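# Spread the towel flat beside an upright basket

## Task

Lay the towel out flat as a single layer, entirely resting on the table, with no part of it overlapping the basket when viewed from directly above; the basket must end standing upright with its full base touching the table.

## Robot and tools

Robot: two arms, left_arm and right_arm, each ending in a parallel two-finger gripper. Calibrated bases in the scene frame: left_arm at (-0.001, +0.323, +0.002) m, right_arm at (+0.003, -0.343, +0.009) m, both nearly unrotated. The gripper's fingers point along its own +z axis and close along its y axis. The reported end_effector_position is the spot between the finger pads, just under 1 cm back from the tips.

Scene frame: origin at table-top height, halfway between the two nominal bases, a few cm behind the near table edge. +x runs out over the table, +y toward left_arm, +z up. Arm names do not match image left/right. All printed hand poses, velocities and targets use this frame; offsets use its axes, and rotations pivot about the Hand target's position. Printed positions can be a few cm off, more when reaching far.

Command rows: every movement argument is a row of 14 numbers, each in [-1, 1], always covering both arms: left_arm dx, dy, dz, rx, ry, rz, opening, then right_arm in the same seven slots. dx..rz are offsets (not poses) measured from that arm's Hand target as it stood when the action or move began, along scene axes; 1.0 equals 0.6 m or 180 degrees, and rx, ry, rz form one rotation vector. Opening is absolute: +1 fully open (about 87 mm between pads), +0.5 about 69 mm, 0 about 43 mm, -0.5 about 18 mm, -1 closed. Sending six zeros re-requests the current Hand target. A 0 in the opening slot is a real command, so repeat the present opening to leave a gripper alone.

execute_actions: actions is a list of actions; each action is a table of up to 15 rows, one per 1/30 s step; a short table repeats its final row to fill 15. Every row is counted from the action's starting Hand target, not the prior row, and repeating an offset in a new action moves further. cameras optionally lists camera names; ["all"] for all, [] for none; default is all only when actions is empty. An empty actions list just returns state and images.

move: target is one 14-number row or a list of up to 15 rows, all offsets from the same starting Hand targets. The grippers travel in straight lines and the paths finish together, lasting 0.5 s to at most 10 s. speed is top path speed in m/s (0.002 to 2.9, default 0.25; turning up to twice that in rad/s), one value or one per target. blend (m) rounds corners between listed targets; 0 stops at each. opening_speed (0.2 or more, per second on the -1..+1 scale) ramps the fingers. blocking=false returns after about 0.5 s while the motion continues. Moves do not avoid obstacles or the other arm; a path near an arm's own base may flip its shoulder posture, so go around it. Faster moves lag, stray and hit harder.

wait: seconds from 0 to 10; arms hold their last command, a running move continues. stop: brakes a running move. zoom_image: camera plus region [x0, y0, x1, y1] in pixels, at most 504 by 504, from that camera's newest image. finished_scene: scene is this scene's number; it ends the scene irreversibly, so call nothing after it in that reply.

Results: each arm's end_effector_position (m) and end_effector_quat_wxyz, Hand target (the last commanded pose after clipping, base for the next offsets), Tool commands, grip_measured (on the opening scale, accurate to about 1 mm), Joint positions (gripper last, 0 closed to 1 open), joint velocities (a within noise note means still), joint torques (include gravity; numbers 1 to 3 wrap at ±28 N m), motor temperatures. execute_actions results also list positions at some steps. move adds a move: line giving the ending (done, off_target, moving, held, fault) and limits such as paced or held. Done means at rest within 10 mm and 2 degrees; neither done nor off_target says anything about contact.

Control notes: the commanded orientation is clipped to within 40 degrees of the measured one each step. Friction and gravity can leave the gripper short, low or tilted; check after each move and correct with an offset for the remaining gap. Small moves may not happen or may go sideways. To grip, command about 0.04 below the grip_measured reading at first contact.

Cameras: cam_head_left and cam_head_right (on a beam behind the arms), cam_high, cam_low, cam_left_wrist, cam_right_wrist, all 672x504. Calibration matrices are given per camera and may be slightly off.

Avoid: anything leaving the table, tipping the basket, dropping or releasing moving items, fast impacts, hard pushes, gripper-to-gripper contact or closing on the other arm's fingers, and striking the bar, plate (up to 3 cm above table) or rail near the bases. Prolonged loads or stretched reach heat motors: MOTOR HOT appears at 75 °C, at 90 °C that arm folds and stops working.

Each tool is called by a JSON object that holds its "op" and its "data", one argument or row to a line.

## Session

{"op": "execute_actions", "data": {
  "actions": []
}}

Scene clock: 0.00 s.
left_arm: end_effector_position=(+0.3302, +0.1051, +0.2630) grip_measured=+0.964 end_effector_quat_wxyz=(+0.513, -0.145, +0.810, -0.242) | right_arm: end_effector_position=(+0.3893, -0.3033, +0.1731) grip_measured=+1.000 end_effector_quat_wxyz=(+0.548, +0.149, +0.823, +0.007)
Joint positions: left_arm=[-0.654 1.234 1.066 -0.248 -0.344 -0.785 0.982] | right_arm=[0.163 1.229 0.764 0.038 0.344 0.359 1]
Joint velocities: within noise
Joint torques (N m): no reading
Motor temperatures (°C): left_arm=[25 38 33 27 25 24 23] | right_arm=[25 37 39 27 29 27 24]
Heat: left arm: 38 °C; right arm: 39 °C.
Hand target: left_arm +0.3324, +0.1056, +0.2714; +0.523, -0.147, +0.803, -0.246 | right_arm +0.3919, -0.3039, +0.1818; +0.558, +0.151, +0.816, +0.008
Tool commands: left_gripper/opening=+1.0 right_gripper/opening=+1.0
camera_calibration:
cam_left_wrist: T_world_to_cam=[[-0.0342755, -0.845046, 0.533594, -0.040785], [-0.960742, -0.11922, -0.250521, 0.42011], [0.275317, -0.521233, -0.807785, 0.320751], [0, 0, 0, 1]] pos_world=[0.313912, 0.182806, 0.386107]
cam_right_wrist: T_world_to_cam=[[-0.252824, -0.951193, -0.17695, -0.162006], [-0.923238, 0.291878, -0.249878, 0.512891], [0.28933, 0.100192, -0.951972, 0.224599], [0, 0, 0, 1]] pos_world=[0.367579, -0.326304, 0.313305]

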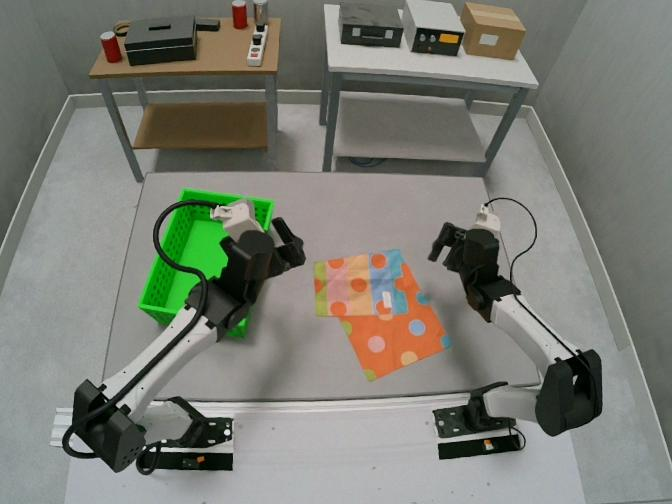

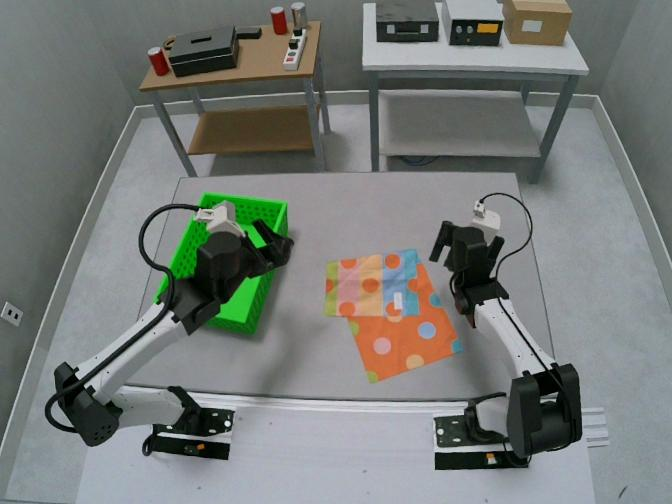

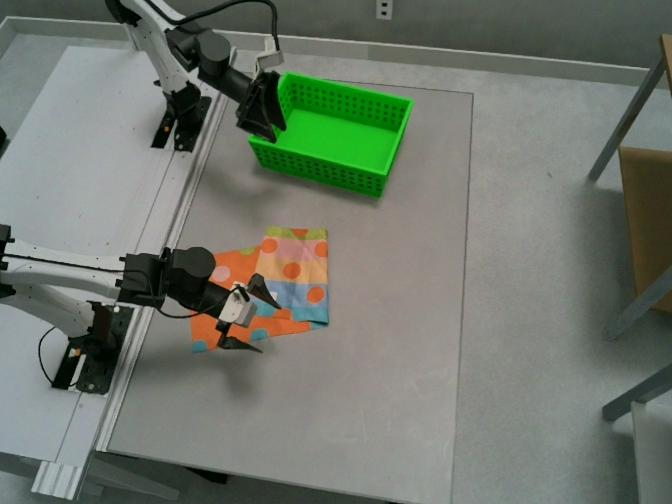

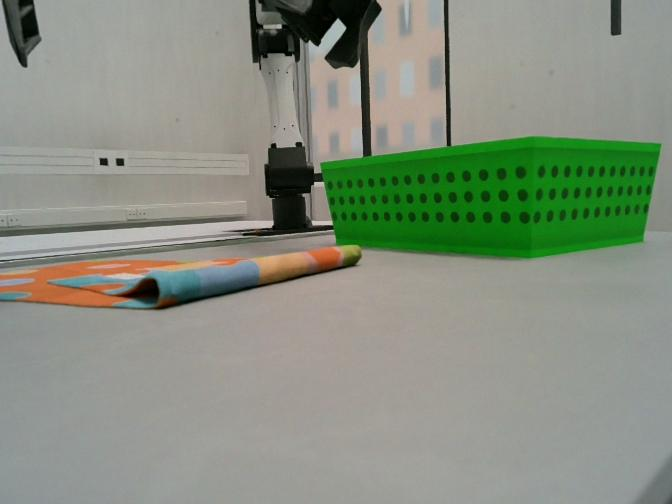

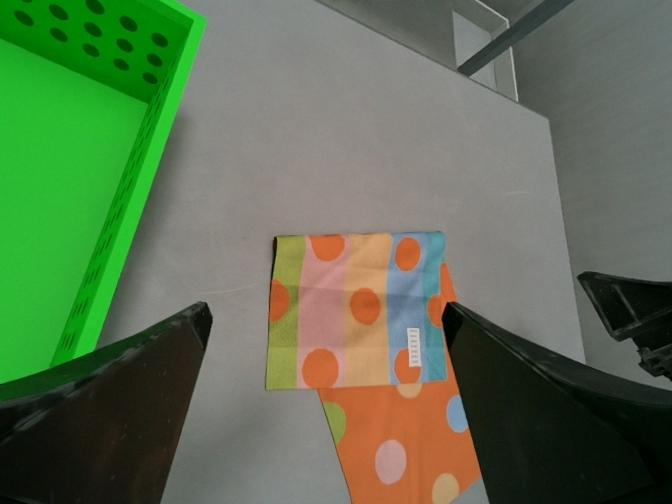

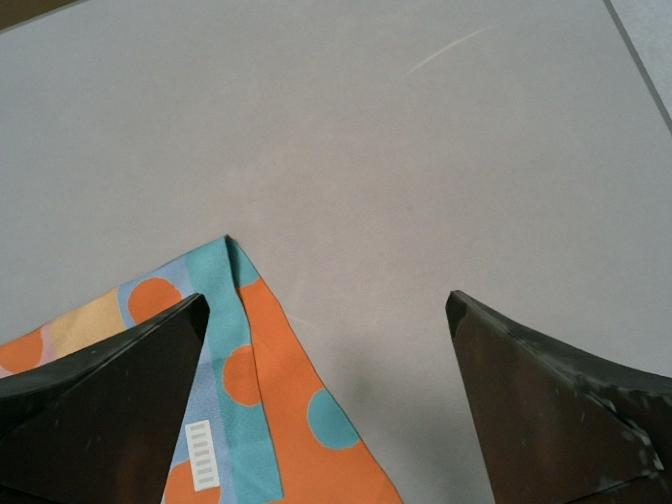

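{"op": "zoom_image", "data": {
  "camera": "cam_head_left",
  "region": [290, 230, 470, 390]
}}

{"op": "zoom_image", "data": {
  "camera": "cam_left_wrist",
  "region": [240, 210, 500, 504]
}}

{"op": "zoom_image", "data": {
  "camera": "cam_high",
  "region": [170, 210, 350, 370]
}}

Scaled by 2.800 from the camera's 672x504 image, which has a finer 960x720 frame.

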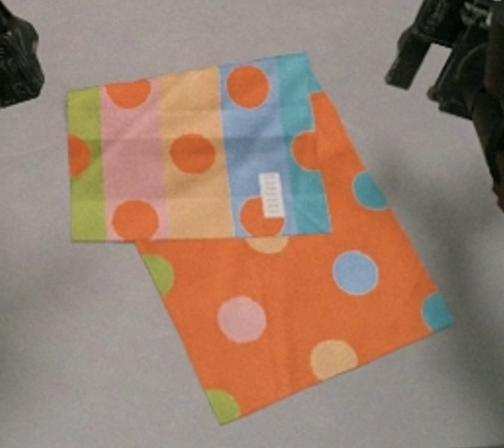

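Scaled by 1.714 from the camera's 672x504 image, which has a finer 960x720 frame.

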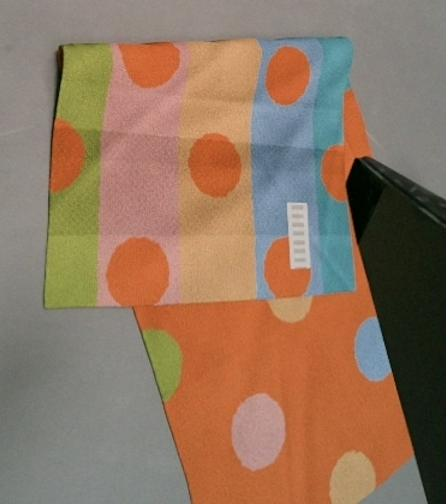

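Scaled by 2.800 from the camera's 672x504 image, which has a finer 960x720 frame.

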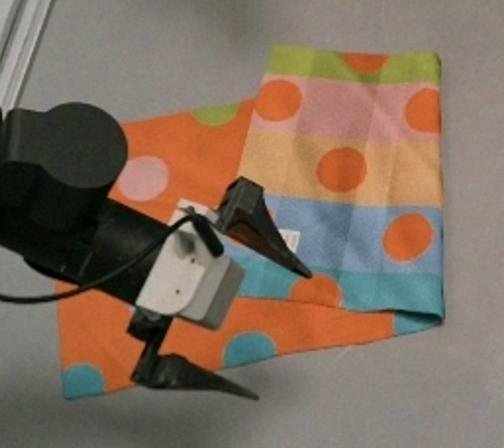

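{"op": "move", "data": {
  "target": [
    [-0.049,-0.176,-0.1,0.2991,0.173,-0.3524,-0.25,-0.148,0.165,-0.05,0.2116,0.3236,-0.2294,-0.25],
    [-0.049,-0.176,-0.336,0.2991,0.173,-0.3524,-0.25,-0.148,0.165,-0.187,0.2116,0.3236,-0.2294,-0.25]
  ],
  "speed": 0.35,
  "blend": 0.04,
  "cameras": ["cam_head_left","cam_high","cam_left_wrist","cam_right_wrist"]
}}

Scene clock: 10.87 s.
left_arm: end_effector_position=(+0.2990, +0.0079, +0.0582) grip_measured=-0.250 end_effector_quat_wxyz=(+0.089, +0.449, +0.888, -0.046) | right_arm: end_effector_position=(+0.2993, -0.2068, +0.0731) grip_measured=-0.250 end_effector_quat_wxyz=(+0.002, +0.549, +0.835, -0.009)
Joint positions: left_arm=[-0.805 2.217 1.894 -1.063 0.058 0.133 0.375] | right_arm=[0.253 1.796 1.351 -1.122 0.008 1.469 0.375]
Joint torques (N m): left_arm=[-0.16 -15.42 5.01 1.14 0.09 0.26] | right_arm=[-0.31 -7.46 5.68 0.51 -0.2 0.09]
Heat: left arm: 40 °C; right arm: 41 °C.
Hand target: left_arm +0.3031, +0.0001, +0.0698; +0.116, +0.458, +0.880, -0.060 | right_arm +0.3032, -0.2049, +0.0696; +0.000, +0.559, +0.829, +0.000
Off the commanded pose: left_arm 0.015 m, 4 deg | right_arm 0.006 m, 2 deg.
move: off_target (left_arm)
camera_calibration:
cam_left_wrist: T_world_to_cam=[[-0.81685, -0.57669, 0.0135774, 0.247436], [-0.453883, 0.65707, 0.601872, 0.119951], [-0.356015, 0.485476, -0.798477, 0.293467], [0, 0, 0, 1]] pos_world=[0.36104, -0.0785933, 0.158772]
cam_right_wrist: T_world_to_cam=[[-0.921012, -0.388552, 0.0276528, 0.190715], [-0.228215, 0.595757, 0.770059, 0.157003], [-0.315683, 0.702923, -0.637373, 0.428616], [0, 0, 0, 1]] pos_world=[0.346788, -0.320717, 0.147013]
Images, in order (width x height): cam_head_left 672x504, cam_high 672x504, cam_left_wrist 672x504, cam_right_wrist 672x504.

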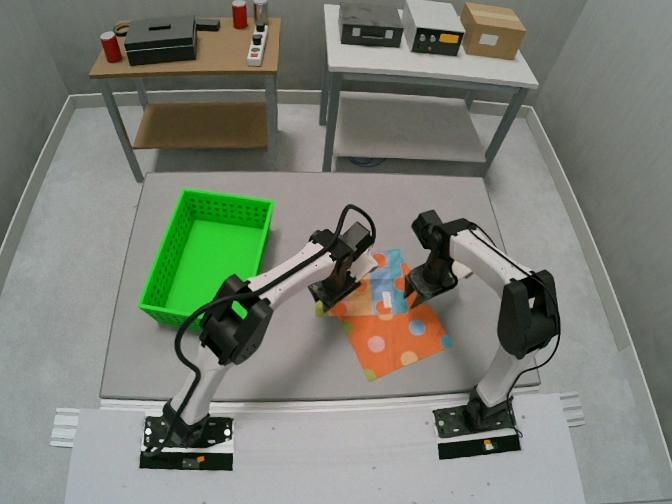

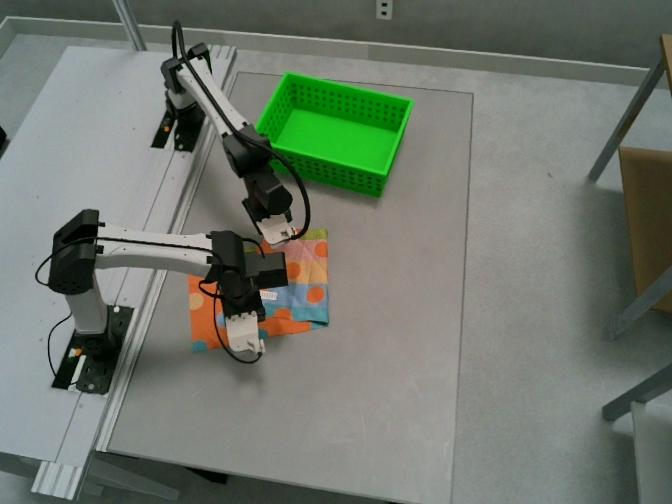

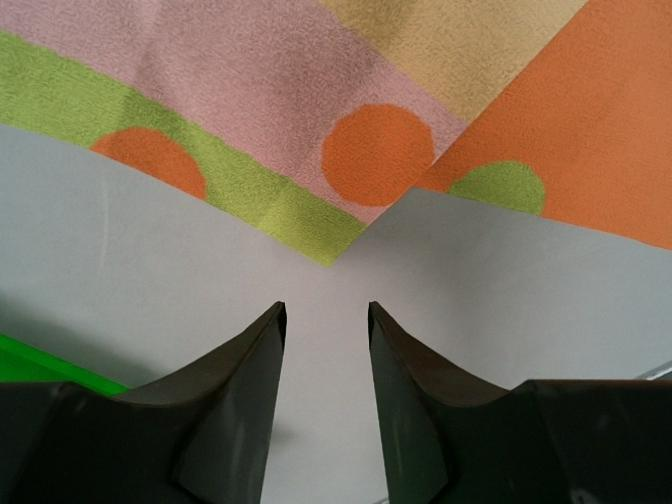

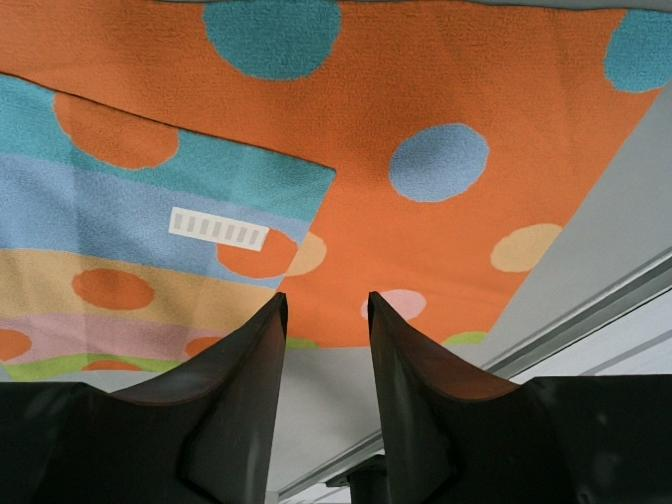

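{"op": "move", "data": {
  "target": [
    [0.003,-0.017,-0.1,0,0,0,-0.25,0.01,0.033,-0.118,0,0,0,-0.25],
    [0.003,-0.017,-0.1,0,0,0,-1,0.01,0.033,-0.118,0,0,0,-1],
    [0.015,-0.017,0.0,0,0,0,-1,0.02,0.033,0.0,0,0,0,-1]
  ],
  "speed": 0.18,
  "cameras": ["cam_head_left","cam_low","cam_left_wrist","cam_right_wrist"]
}}

Scene clock: 16.37 s.
left_arm: end_effector_position=(+0.3071, -0.0116, +0.0648) grip_measured=-1.000 end_effector_quat_wxyz=(+0.115, +0.455, +0.881, -0.056) | right_arm: end_effector_position=(+0.3114, -0.1882, +0.0547) grip_measured=-0.974 end_effector_quat_wxyz=(-0.008, +0.555, +0.832, -0.012)
Joint positions: left_arm=[-0.822 2.241 1.957 -1.046 0.058 0.131 0] | right_arm=[0.288 1.891 1.396 -1.089 -0.004 1.516 0.013]
Joint torques (N m): left_arm=[1.16 -12.55 8.21 0.73 0.08 0.22] | right_arm=[0.5 -10.78 8.72 -0.09 -0.11 0.08]
Motor temperatures (°C): left_arm=[24 43 35 29 25 24 23] | right_arm=[25 38 42 29 29 27 24]
Heat: left arm: 43 °C; right arm: 42 °C.
Hand target: left_arm +0.3120, -0.0102, +0.0698; +0.116, +0.458, +0.879, -0.060 | right_arm +0.3151, -0.1851, +0.0696; +0.000, +0.559, +0.829, +0.000
Off the commanded pose: left_arm 0.007 m, 1 deg | right_arm 0.016 m, 2 deg.
move: off_target (right_arm); target 2's new opening was sent with right_arm's hand 0.023 m and 3 deg from that target
camera_calibration:
cam_left_wrist: T_world_to_cam=[[-0.826826, -0.562437, 0.00480483, 0.246444], [-0.464721, 0.687939, 0.557471, 0.139061], [-0.316847, 0.458699, -0.830183, 0.300836], [0, 0, 0, 1]] pos_world=[0.36371, -0.0950491, 0.171043]
cam_right_wrist: T_world_to_cam=[[-0.925235, -0.376965, 0.0428638, 0.212312], [-0.205885, 0.593777, 0.777843, 0.155049], [-0.318671, 0.710862, -0.626995, 0.409454], [0, 0, 0, 1]] pos_world=[0.358842, -0.303096, 0.127022]
Images, in order (width x height): cam_head_left 672x504, cam_low 672x504, cam_left_wrist 672x504, cam_right_wrist 672x504.

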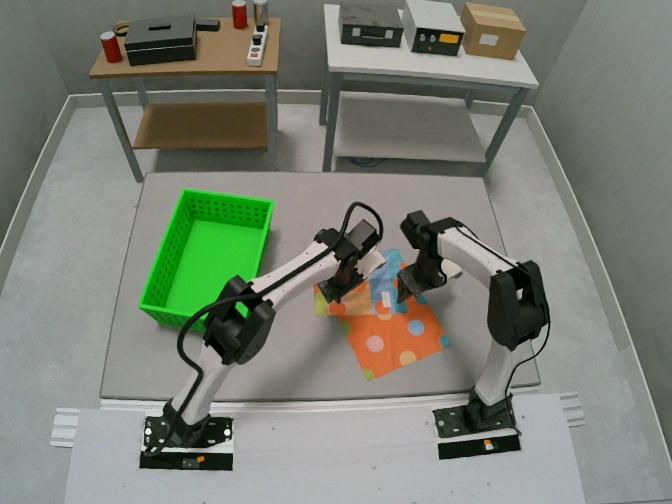

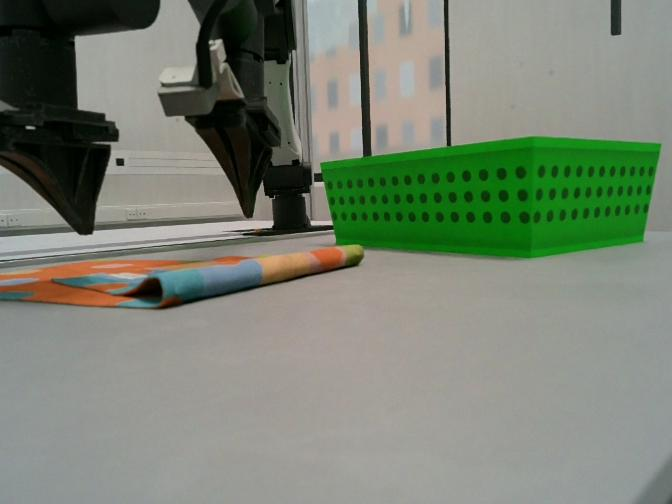

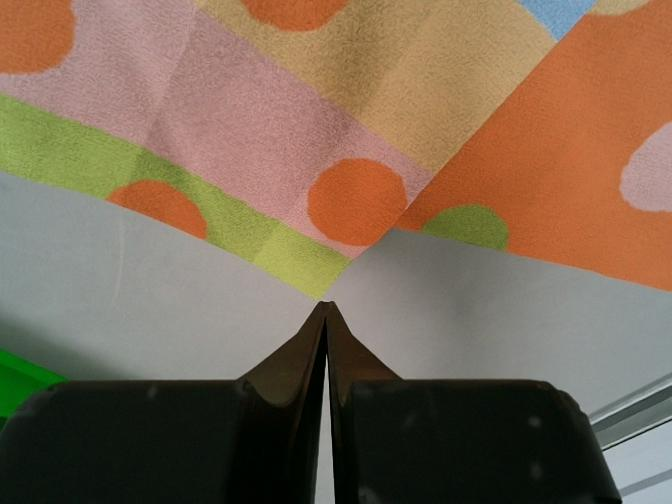

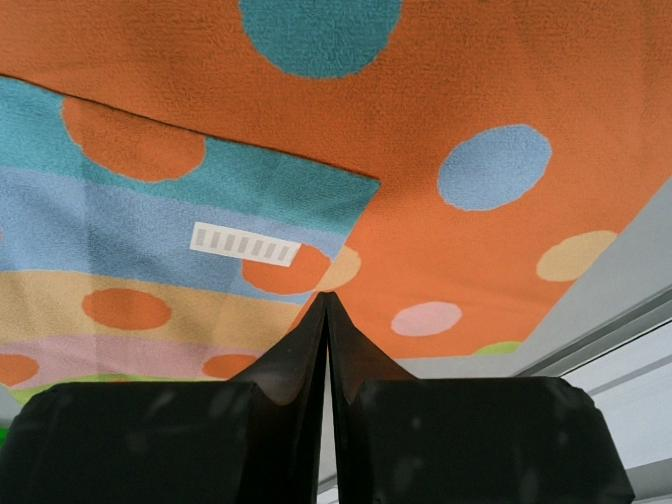

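{"op": "move", "data": {
  "target": [
    [0.005,0.01,-0.06,0,0,0,-0.15,0.007,0.01,-0.05,0,0,0,-0.15],
    [0.005,0.01,-0.116,0,0,0,-0.15,0.007,0.01,-0.113,0,0,0,-0.15]
  ],
  "speed": 0.18,
  "blend": 0.01,
  "cameras": ["cam_left_wrist","cam_right_wrist"]
}}

{"op": "move", "data": {
  "target": [0,0,0,0,0,0,-1,0,0,0,0,0,0,-1],
  "speed": 0.18,
  "cameras": ["cam_left_wrist","cam_right_wrist"]
}}

{"op": "move", "data": {
  "target": [0.01,0,0.08,0,0,0,-1,0.01,0,0.08,0,0,0,-1],
  "speed": 0.18,
  "cameras": ["cam_low","cam_left_wrist","cam_right_wrist"]
}}

Scene clock: 19.03 s.
left_arm: end_effector_position=(+0.3040, +0.0028, +0.0159) grip_measured=-0.150 end_effector_quat_wxyz=(+0.098, +0.452, +0.885, -0.049) | right_arm: end_effector_position=(+0.3110, -0.1830, +0.0165) grip_measured=-0.150 end_effector_quat_wxyz=(-0.013, +0.555, +0.832, -0.009)
Joint positions: left_arm=[-0.808 2.252 1.782 -0.895 0.058 0.137 0.425] | right_arm=[0.297 1.945 1.309 -0.948 -0.017 1.525 0.425]
Joint torques (N m): left_arm=[0.72 -10.56 3.6 1.73 0.11 0.25] | right_arm=[1.03 -6.67 3.96 1.02 0.03 0.1]
Heat: left arm: 44 °C; right arm: 42 °C.
Hand target: left_arm +0.3149, -0.0042, +0.0001; +0.116, +0.458, +0.879, -0.060 | right_arm +0.3193, -0.1791, +0.0018; +0.000, +0.559, +0.829, +0.000
Off the commanded pose: left_arm 0.020 m, 3 deg | right_arm 0.017 m, 2 deg.
move: off_target (left_arm, right_arm)
camera_calibration:
cam_left_wrist: T_world_to_cam=[[-0.821703, -0.569838, 0.00943386, 0.250754], [-0.457034, 0.668749, 0.586425, 0.152218], [-0.340476, 0.477556, -0.809949, 0.259392], [0, 0, 0, 1]] pos_world=[0.363931, -0.0827805, 0.118464]
cam_right_wrist: T_world_to_cam=[[-0.925215, -0.377023, 0.0427976, 0.215435], [-0.202071, 0.585041, 0.785426, 0.178752], [-0.321162, 0.718039, -0.617474, 0.383565], [0, 0, 0, 1]] pos_world=[0.358631, -0.298768, 0.0872251]
Images, in order (width x height): cam_left_wrist 672x504, cam_right_wrist 672x504.

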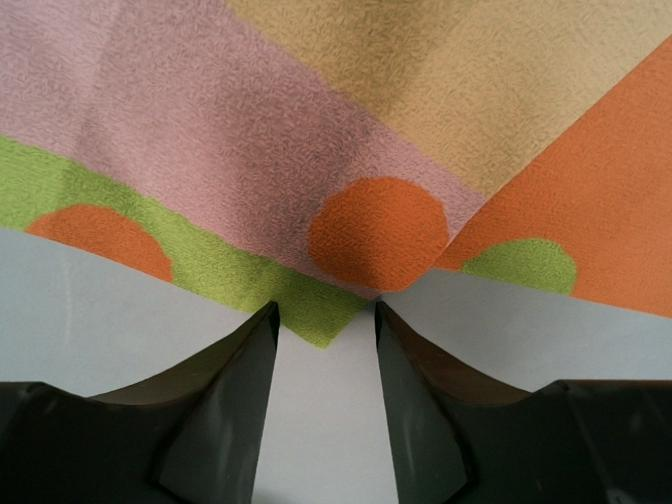

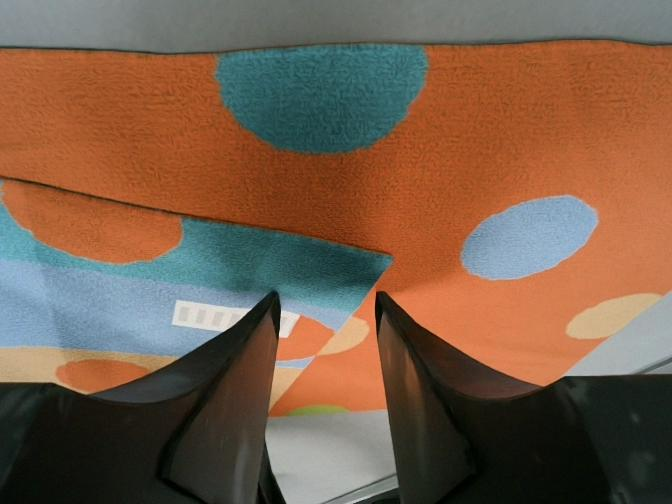

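Scene clock: 19.83 s.
left_arm: end_effector_position=(+0.3074, +0.0006, +0.0161) grip_measured=-0.954 end_effector_quat_wxyz=(+0.106, +0.458, +0.881, -0.050) | right_arm: end_effector_position=(+0.3196, -0.1798, +0.0164) grip_measured=-0.974 end_effector_quat_wxyz=(-0.002, +0.555, +0.832, +0.006)
Joint positions: left_arm=[-0.808 2.252 1.782 -0.88 0.056 0.151 0.023] | right_arm=[0.297 1.945 1.309 -0.912 -0.017 1.527 0.013]
Joint torques (N m): left_arm=[0.8 -10.45 3.59 1.63 0.14 0.2] | right_arm=[0.96 -6.78 4.37 0.69 0.02 0.09]
Heat: left arm: 44 °C; right arm: 42 °C.
Hand target: left_arm +0.3149, -0.0042, +0.0001; +0.116, +0.458, +0.879, -0.060 | right_arm +0.3193, -0.1791, +0.0018; +0.000, +0.559, +0.829, +0.000
Off the commanded pose: left_arm 0.018 m, 2 deg | right_arm 0.015 m, 1 deg.
move: off_target (left_arm, right_arm)
camera_calibration:
cam_left_wrist: T_world_to_cam=[[-0.829409, -0.558637, 0.00220486, 0.254634], [-0.456212, 0.679606, 0.574462, 0.155083], [-0.322414, 0.475458, -0.818529, 0.256453], [0, 0, 0, 1]] pos_world=[0.364631, -0.0850799, 0.120264]
cam_right_wrist: T_world_to_cam=[[-0.926528, -0.376177, 0.00601981, 0.225845], [-0.22853, 0.575439, 0.785267, 0.185502], [-0.298864, 0.726196, -0.619128, 0.378339], [0, 0, 0, 1]] pos_world=[0.364717, -0.296536, 0.0872122]
Images, in order (width x height): cam_left_wrist 672x504, cam_right_wrist 672x504.

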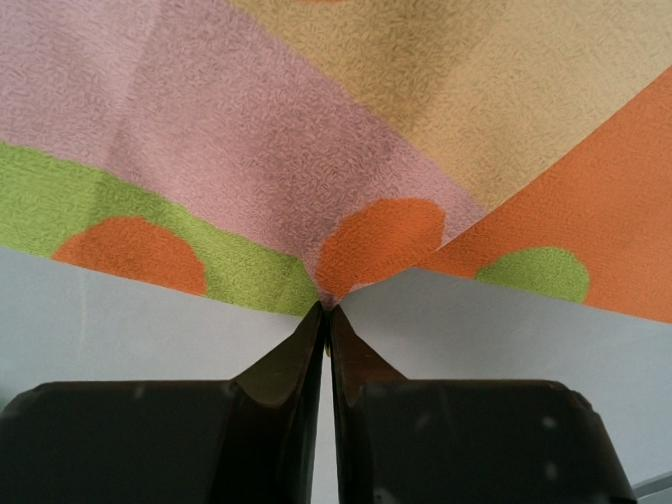

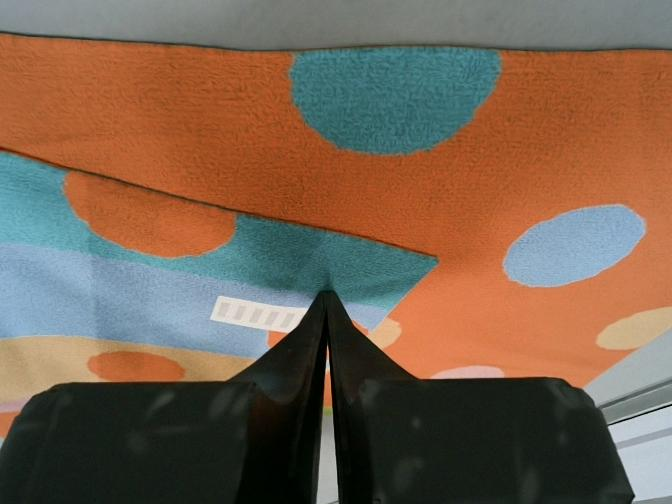

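Scene clock: 21.43 s.
left_arm: end_effector_position=(+0.3176, -0.0042, +0.0448) grip_measured=-0.954 end_effector_quat_wxyz=(+0.118, +0.456, +0.881, -0.053) | right_arm: end_effector_position=(+0.3201, -0.1795, +0.0375) grip_measured=-0.974 end_effector_quat_wxyz=(-0.011, +0.555, +0.831, -0.006)
Joint positions: left_arm=[-0.798 2.252 1.894 -0.969 0.056 0.157 0.023] | right_arm=[0.297 1.945 1.398 -1.031 -0.017 1.527 0.013]
Joint torques (N m): left_arm=[0.99 -12.26 8.16 0.69 0.16 0.29] | right_arm=[0.44 -10.61 8.85 -0.11 0.04 0.02]
Heat: left arm: 44 °C; right arm: 42 °C.
Hand target: left_arm +0.3210, -0.0041, +0.0481; +0.116, +0.458, +0.880, -0.060 | right_arm +0.3253, -0.1791, +0.0498; +0.000, +0.559, +0.829, +0.000
Off the commanded pose: left_arm 0.005 m, 1 deg | right_arm 0.013 m, 2 deg.
move: off_target (right_arm)
camera_calibration:
cam_left_wrist: T_world_to_cam=[[-0.827572, -0.561349, -0.00354085, 0.260012], [-0.468505, 0.687194, 0.555218, 0.151309], [-0.309238, 0.461142, -0.831697, 0.281764], [0, 0, 0, 1]] pos_world=[0.3732, -0.0879537, 0.151253]
cam_right_wrist: T_world_to_cam=[[-0.925998, -0.375772, 0.0363696, 0.225014], [-0.205992, 0.583638, 0.785451, 0.163068], [-0.316377, 0.719835, -0.617854, 0.395706], [0, 0, 0, 1]] pos_world=[0.367146, -0.295462, 0.108223]
Images, in order (width x height): cam_low 672x504, cam_left_wrist 672x504, cam_right_wrist 672x504.

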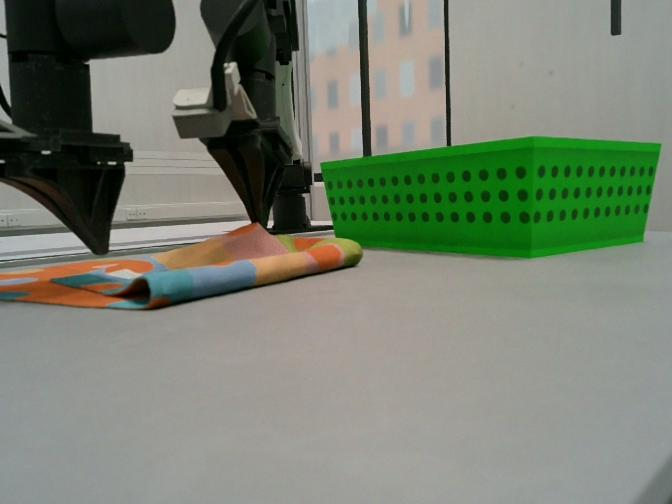

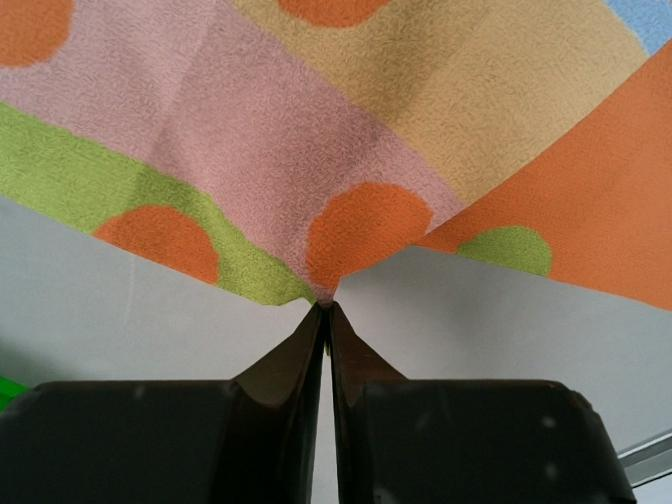

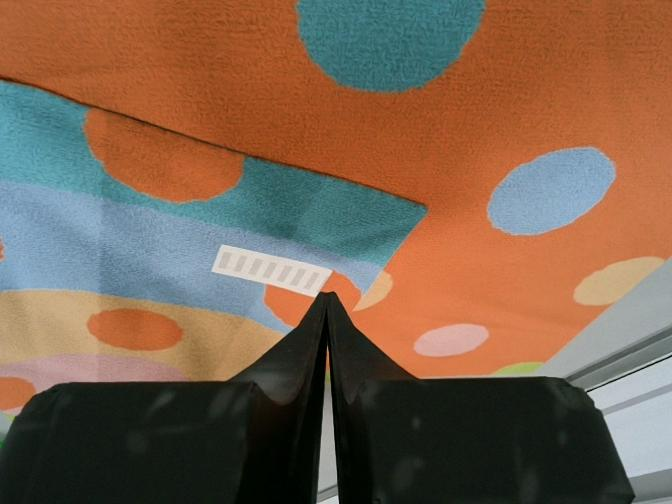

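{"op": "move", "data": {
  "target": [
    [0,0,0,0,0,0,-1,0.003,0,0,0,0,0,-0.15],
    [0,0,0,0,0,0,-1,0.003,0.0,-0.086,0,0,0,-0.15]
  ],
  "speed": 0.2,
  "blend": 0.01,
  "cameras": ["cam_right_wrist"]
}}

{"op": "move", "data": {
  "target": [0,0,0,0,0,0,-1,0,0,0,0,0,0,-1],
  "speed": 0.2,
  "cameras": ["cam_right_wrist"]
}}

{"op": "move", "data": {
  "target": [0,0,0,0,0,0,-1,0.01,0,0.08,0,0,0,-1],
  "speed": 0.2,
  "cameras": ["cam_right_wrist","cam_low"]
}}

Scene clock: 24.37 s.
left_arm: end_effector_position=(+0.3176, -0.0042, +0.0448) grip_measured=-0.954 end_effector_quat_wxyz=(+0.118, +0.456, +0.881, -0.053) | right_arm: end_effector_position=(+0.3203, -0.1773, +0.0164) grip_measured=-0.150 end_effector_quat_wxyz=(-0.014, +0.555, +0.831, +0.000)
Joint positions: left_arm=[-0.798 2.252 1.894 -0.969 0.056 0.157 0.023] | right_arm=[0.297 1.971 1.344 -0.944 -0.029 1.527 0.425]
Joint torques (N m): left_arm=[0.94 -12.23 8.38 0.71 0.17 0.26] | right_arm=[0.18 -6.79 3.74 1.05 0.13 0]
Heat: left arm: 45 °C; right arm: 42 °C.
Hand target: left_arm +0.3210, -0.0041, +0.0481; +0.116, +0.458, +0.880, -0.060 | right_arm +0.3272, -0.1791, -0.0017; +0.000, +0.559, +0.829, +0.001
Off the commanded pose: left_arm 0.005 m, 1 deg | right_arm 0.020 m, 2 deg.
move: off_target (right_arm); blend cut to 0 m at target 1
camera_calibration:
cam_right_wrist: T_world_to_cam=[[-0.926159, -0.376046, 0.0286055, 0.22695], [-0.208015, 0.572638, 0.792979, 0.176961], [-0.314577, 0.728474, -0.608577, 0.381943], [0, 0, 0, 1]] pos_world=[0.367153, -0.294227, 0.0856236]
Images, in order (width x height): cam_right_wrist 672x504.

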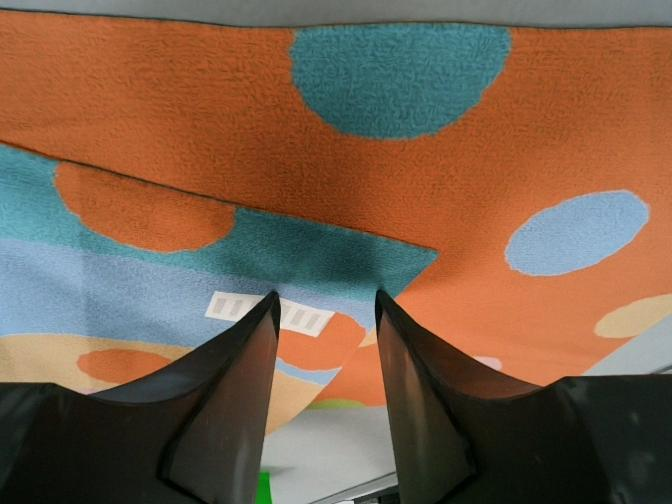

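Scene clock: 25.17 s.
left_arm: end_effector_position=(+0.3176, -0.0042, +0.0448) grip_measured=-0.954 end_effector_quat_wxyz=(+0.118, +0.456, +0.881, -0.053) | right_arm: end_effector_position=(+0.3285, -0.1743, +0.0164) grip_measured=-0.973 end_effector_quat_wxyz=(-0.003, +0.555, +0.832, +0.015)
Joint positions: left_arm=[-0.798 2.252 1.894 -0.969 0.056 0.157 0.023] | right_arm=[0.297 1.971 1.344 -0.908 -0.029 1.527 0.013]
Joint torques (N m): left_arm=[0.87 -12.16 8.17 0.73 0.2 0.27] | right_arm=[0.35 -6.71 3.95 0.72 0.1 -0.1]
Heat: left arm: 45 °C; right arm: 42 °C.
Hand target: left_arm +0.3210, -0.0041, +0.0481; +0.116, +0.458, +0.880, -0.060 | right_arm +0.3272, -0.1791, -0.0017; +0.000, +0.559, +0.829, +0.001
Off the commanded pose: left_arm 0.005 m, 1 deg | right_arm 0.019 m, 2 deg.
move: off_target (right_arm)
camera_calibration:
cam_right_wrist: T_world_to_cam=[[-0.926443, -0.376378, -0.00662123, 0.236317], [-0.234386, 0.562991, 0.79253, 0.183976], [-0.294563, 0.735786, -0.609797, 0.3771], [0, 0, 0, 1]] pos_world=[0.373135, -0.292097, 0.0857124]
Images, in order (width x height): cam_right_wrist 672x504.

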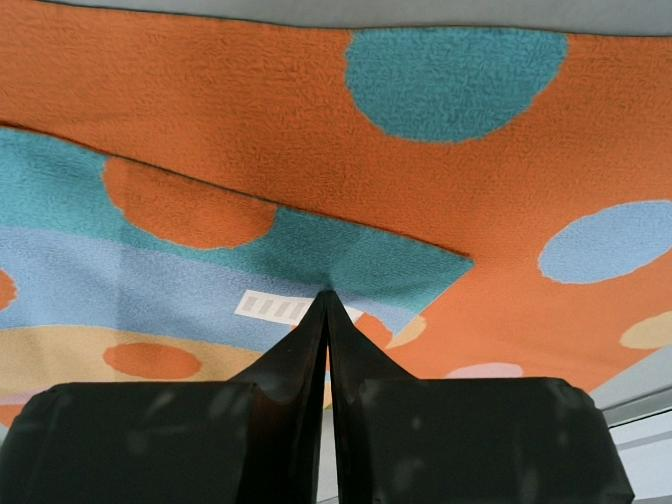

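Scene clock: 26.53 s.
left_arm: end_effector_position=(+0.3173, -0.0039, +0.0447) grip_measured=-0.954 end_effector_quat_wxyz=(+0.117, +0.456, +0.881, -0.053) | right_arm: end_effector_position=(+0.3268, -0.1748, +0.0359) grip_measured=-0.974 end_effector_quat_wxyz=(-0.014, +0.555, +0.831, +0.000)
Joint positions: left_arm=[-0.798 2.252 1.894 -0.971 0.056 0.157 0.023] | right_arm=[0.297 1.971 1.427 -1.028 -0.029 1.527 0.013]
Joint torques (N m): left_arm=[0.9 -12.08 8.32 0.69 0.19 0.26] | right_arm=[-0.39 -10.37 8.9 -0.11 0.15 -0.1]
Heat: left arm: 45 °C; right arm: 42 °C.
Hand target: left_arm +0.3210, -0.0041, +0.0481; +0.116, +0.458, +0.880, -0.060 | right_arm +0.3332, -0.1791, +0.0463; +0.000, +0.559, +0.829, +0.000
Off the commanded pose: left_arm 0.005 m, 1 deg | right_arm 0.013 m, 2 deg.
move: off_target (right_arm)
camera_calibration:
cam_right_wrist: T_world_to_cam=[[-0.926132, -0.375987, 0.0302137, 0.233276], [-0.206779, 0.573064, 0.792995, 0.16102], [-0.31547, 0.72817, -0.608479, 0.394361], [0, 0, 0, 1]] pos_world=[0.373749, -0.291728, 0.105224]
Images, in order (width x height): cam_low 672x504, cam_right_wrist 672x504.

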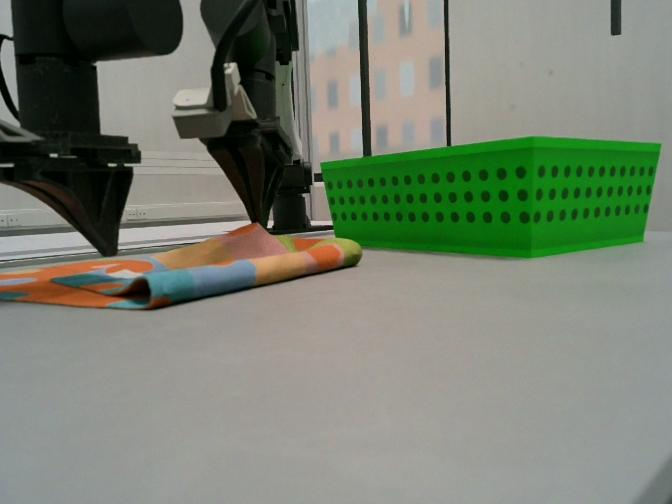

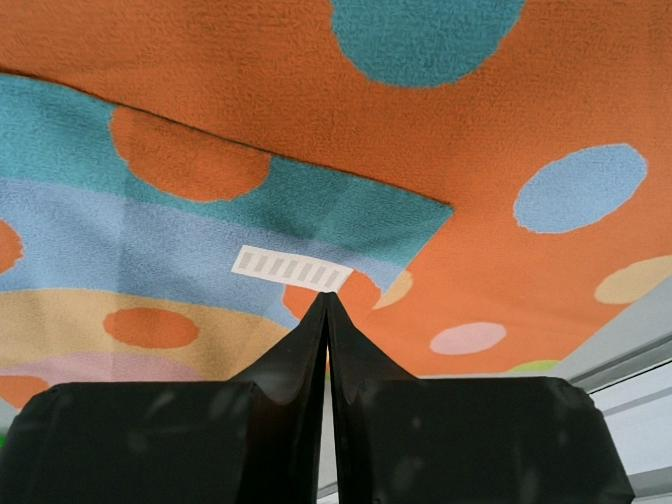

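{"op": "move", "data": {
  "target": [0.07,-0.02,0.14,0,0,0,-1,-0.03,0,0.05,0,0,0,-0.1],
  "speed": 0.2,
  "cameras": ["cam_head_left","cam_low","cam_high","cam_right_wrist"]
}}

Scene clock: 29.07 s.
left_arm: end_effector_position=(+0.3623, -0.0174, +0.1330) grip_measured=-0.954 end_effector_quat_wxyz=(+0.145, +0.453, +0.878, -0.060) | right_arm: end_effector_position=(+0.3105, -0.1789, +0.0615) grip_measured=-0.100 end_effector_quat_wxyz=(-0.018, +0.555, +0.832, -0.006)
Joint positions: left_arm=[-0.748 2.583 2.843 -1.532 0.067 0.2 0.023] | right_arm=[0.302 1.896 1.427 -1.117 -0.029 1.53 0.45]
Joint torques (N m): left_arm=[0.7 -13.01 7.36 0.79 0.2 0.26] | right_arm=[0.85 -11.12 8.54 -0.07 0.16 0.05]
Heat: left arm: 46 °C; right arm: 42 °C.
Hand target: left_arm +0.3630, -0.0161, +0.1322; +0.116, +0.458, +0.879, -0.060 | right_arm +0.3151, -0.1791, +0.0763; +0.000, +0.559, +0.829, +0.000
Off the commanded pose: left_arm 0.002 m, 3 deg | right_arm 0.016 m, 2 deg.
elbow stopped short (left arm): the move would have taken joint 3 (elbow) straighter than the controller allows.
move: off_target (left_arm, right_arm)
camera_calibration:
cam_right_wrist: T_world_to_cam=[[-0.925073, -0.377169, 0.0445457, 0.214495], [-0.19694, 0.576674, 0.792882, 0.137425], [-0.324739, 0.7247, -0.607745, 0.409952], [0, 0, 0, 1]] pos_world=[0.358615, -0.295441, 0.13063]
Images, in order (width x height): cam_head_left 672x504, cam_high 672x504, cam_low 672x504, cam_right_wrist 672x504.

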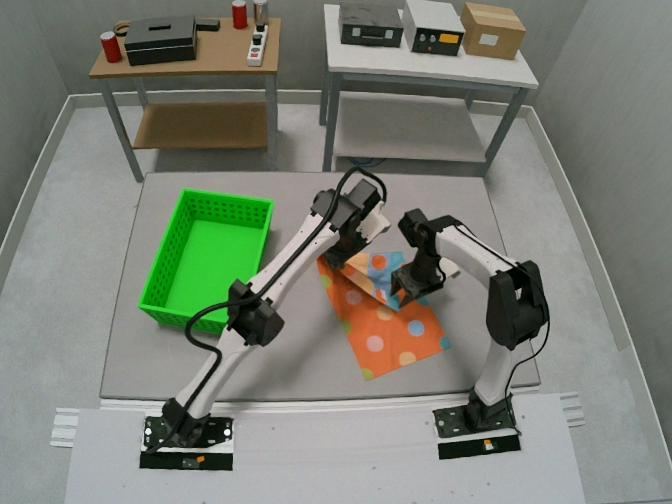

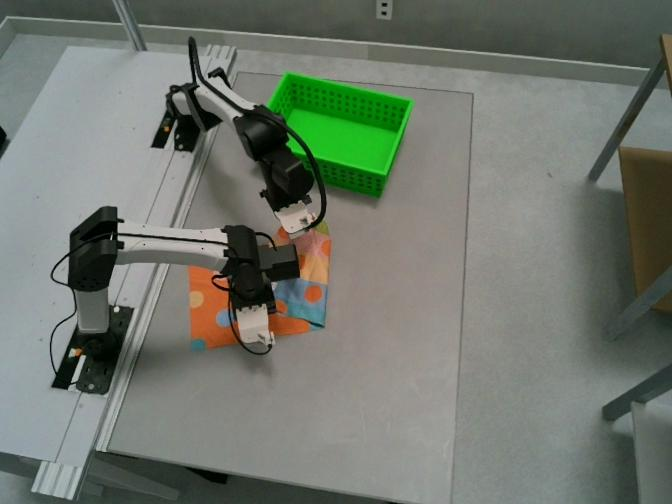

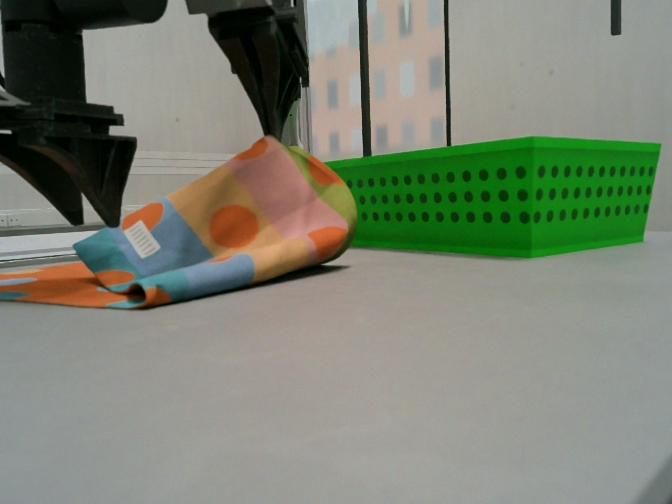

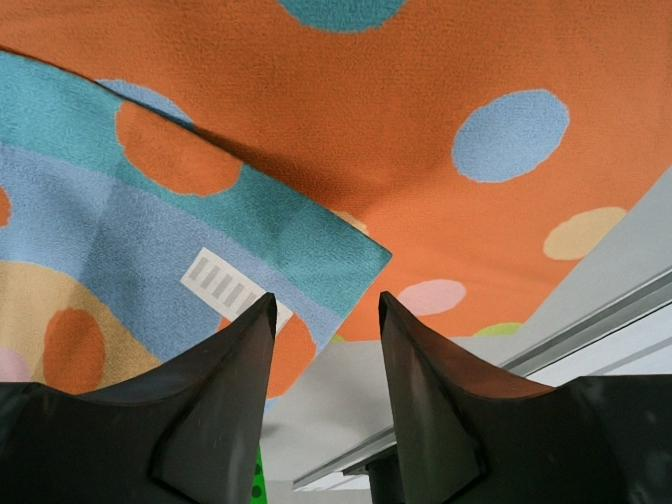

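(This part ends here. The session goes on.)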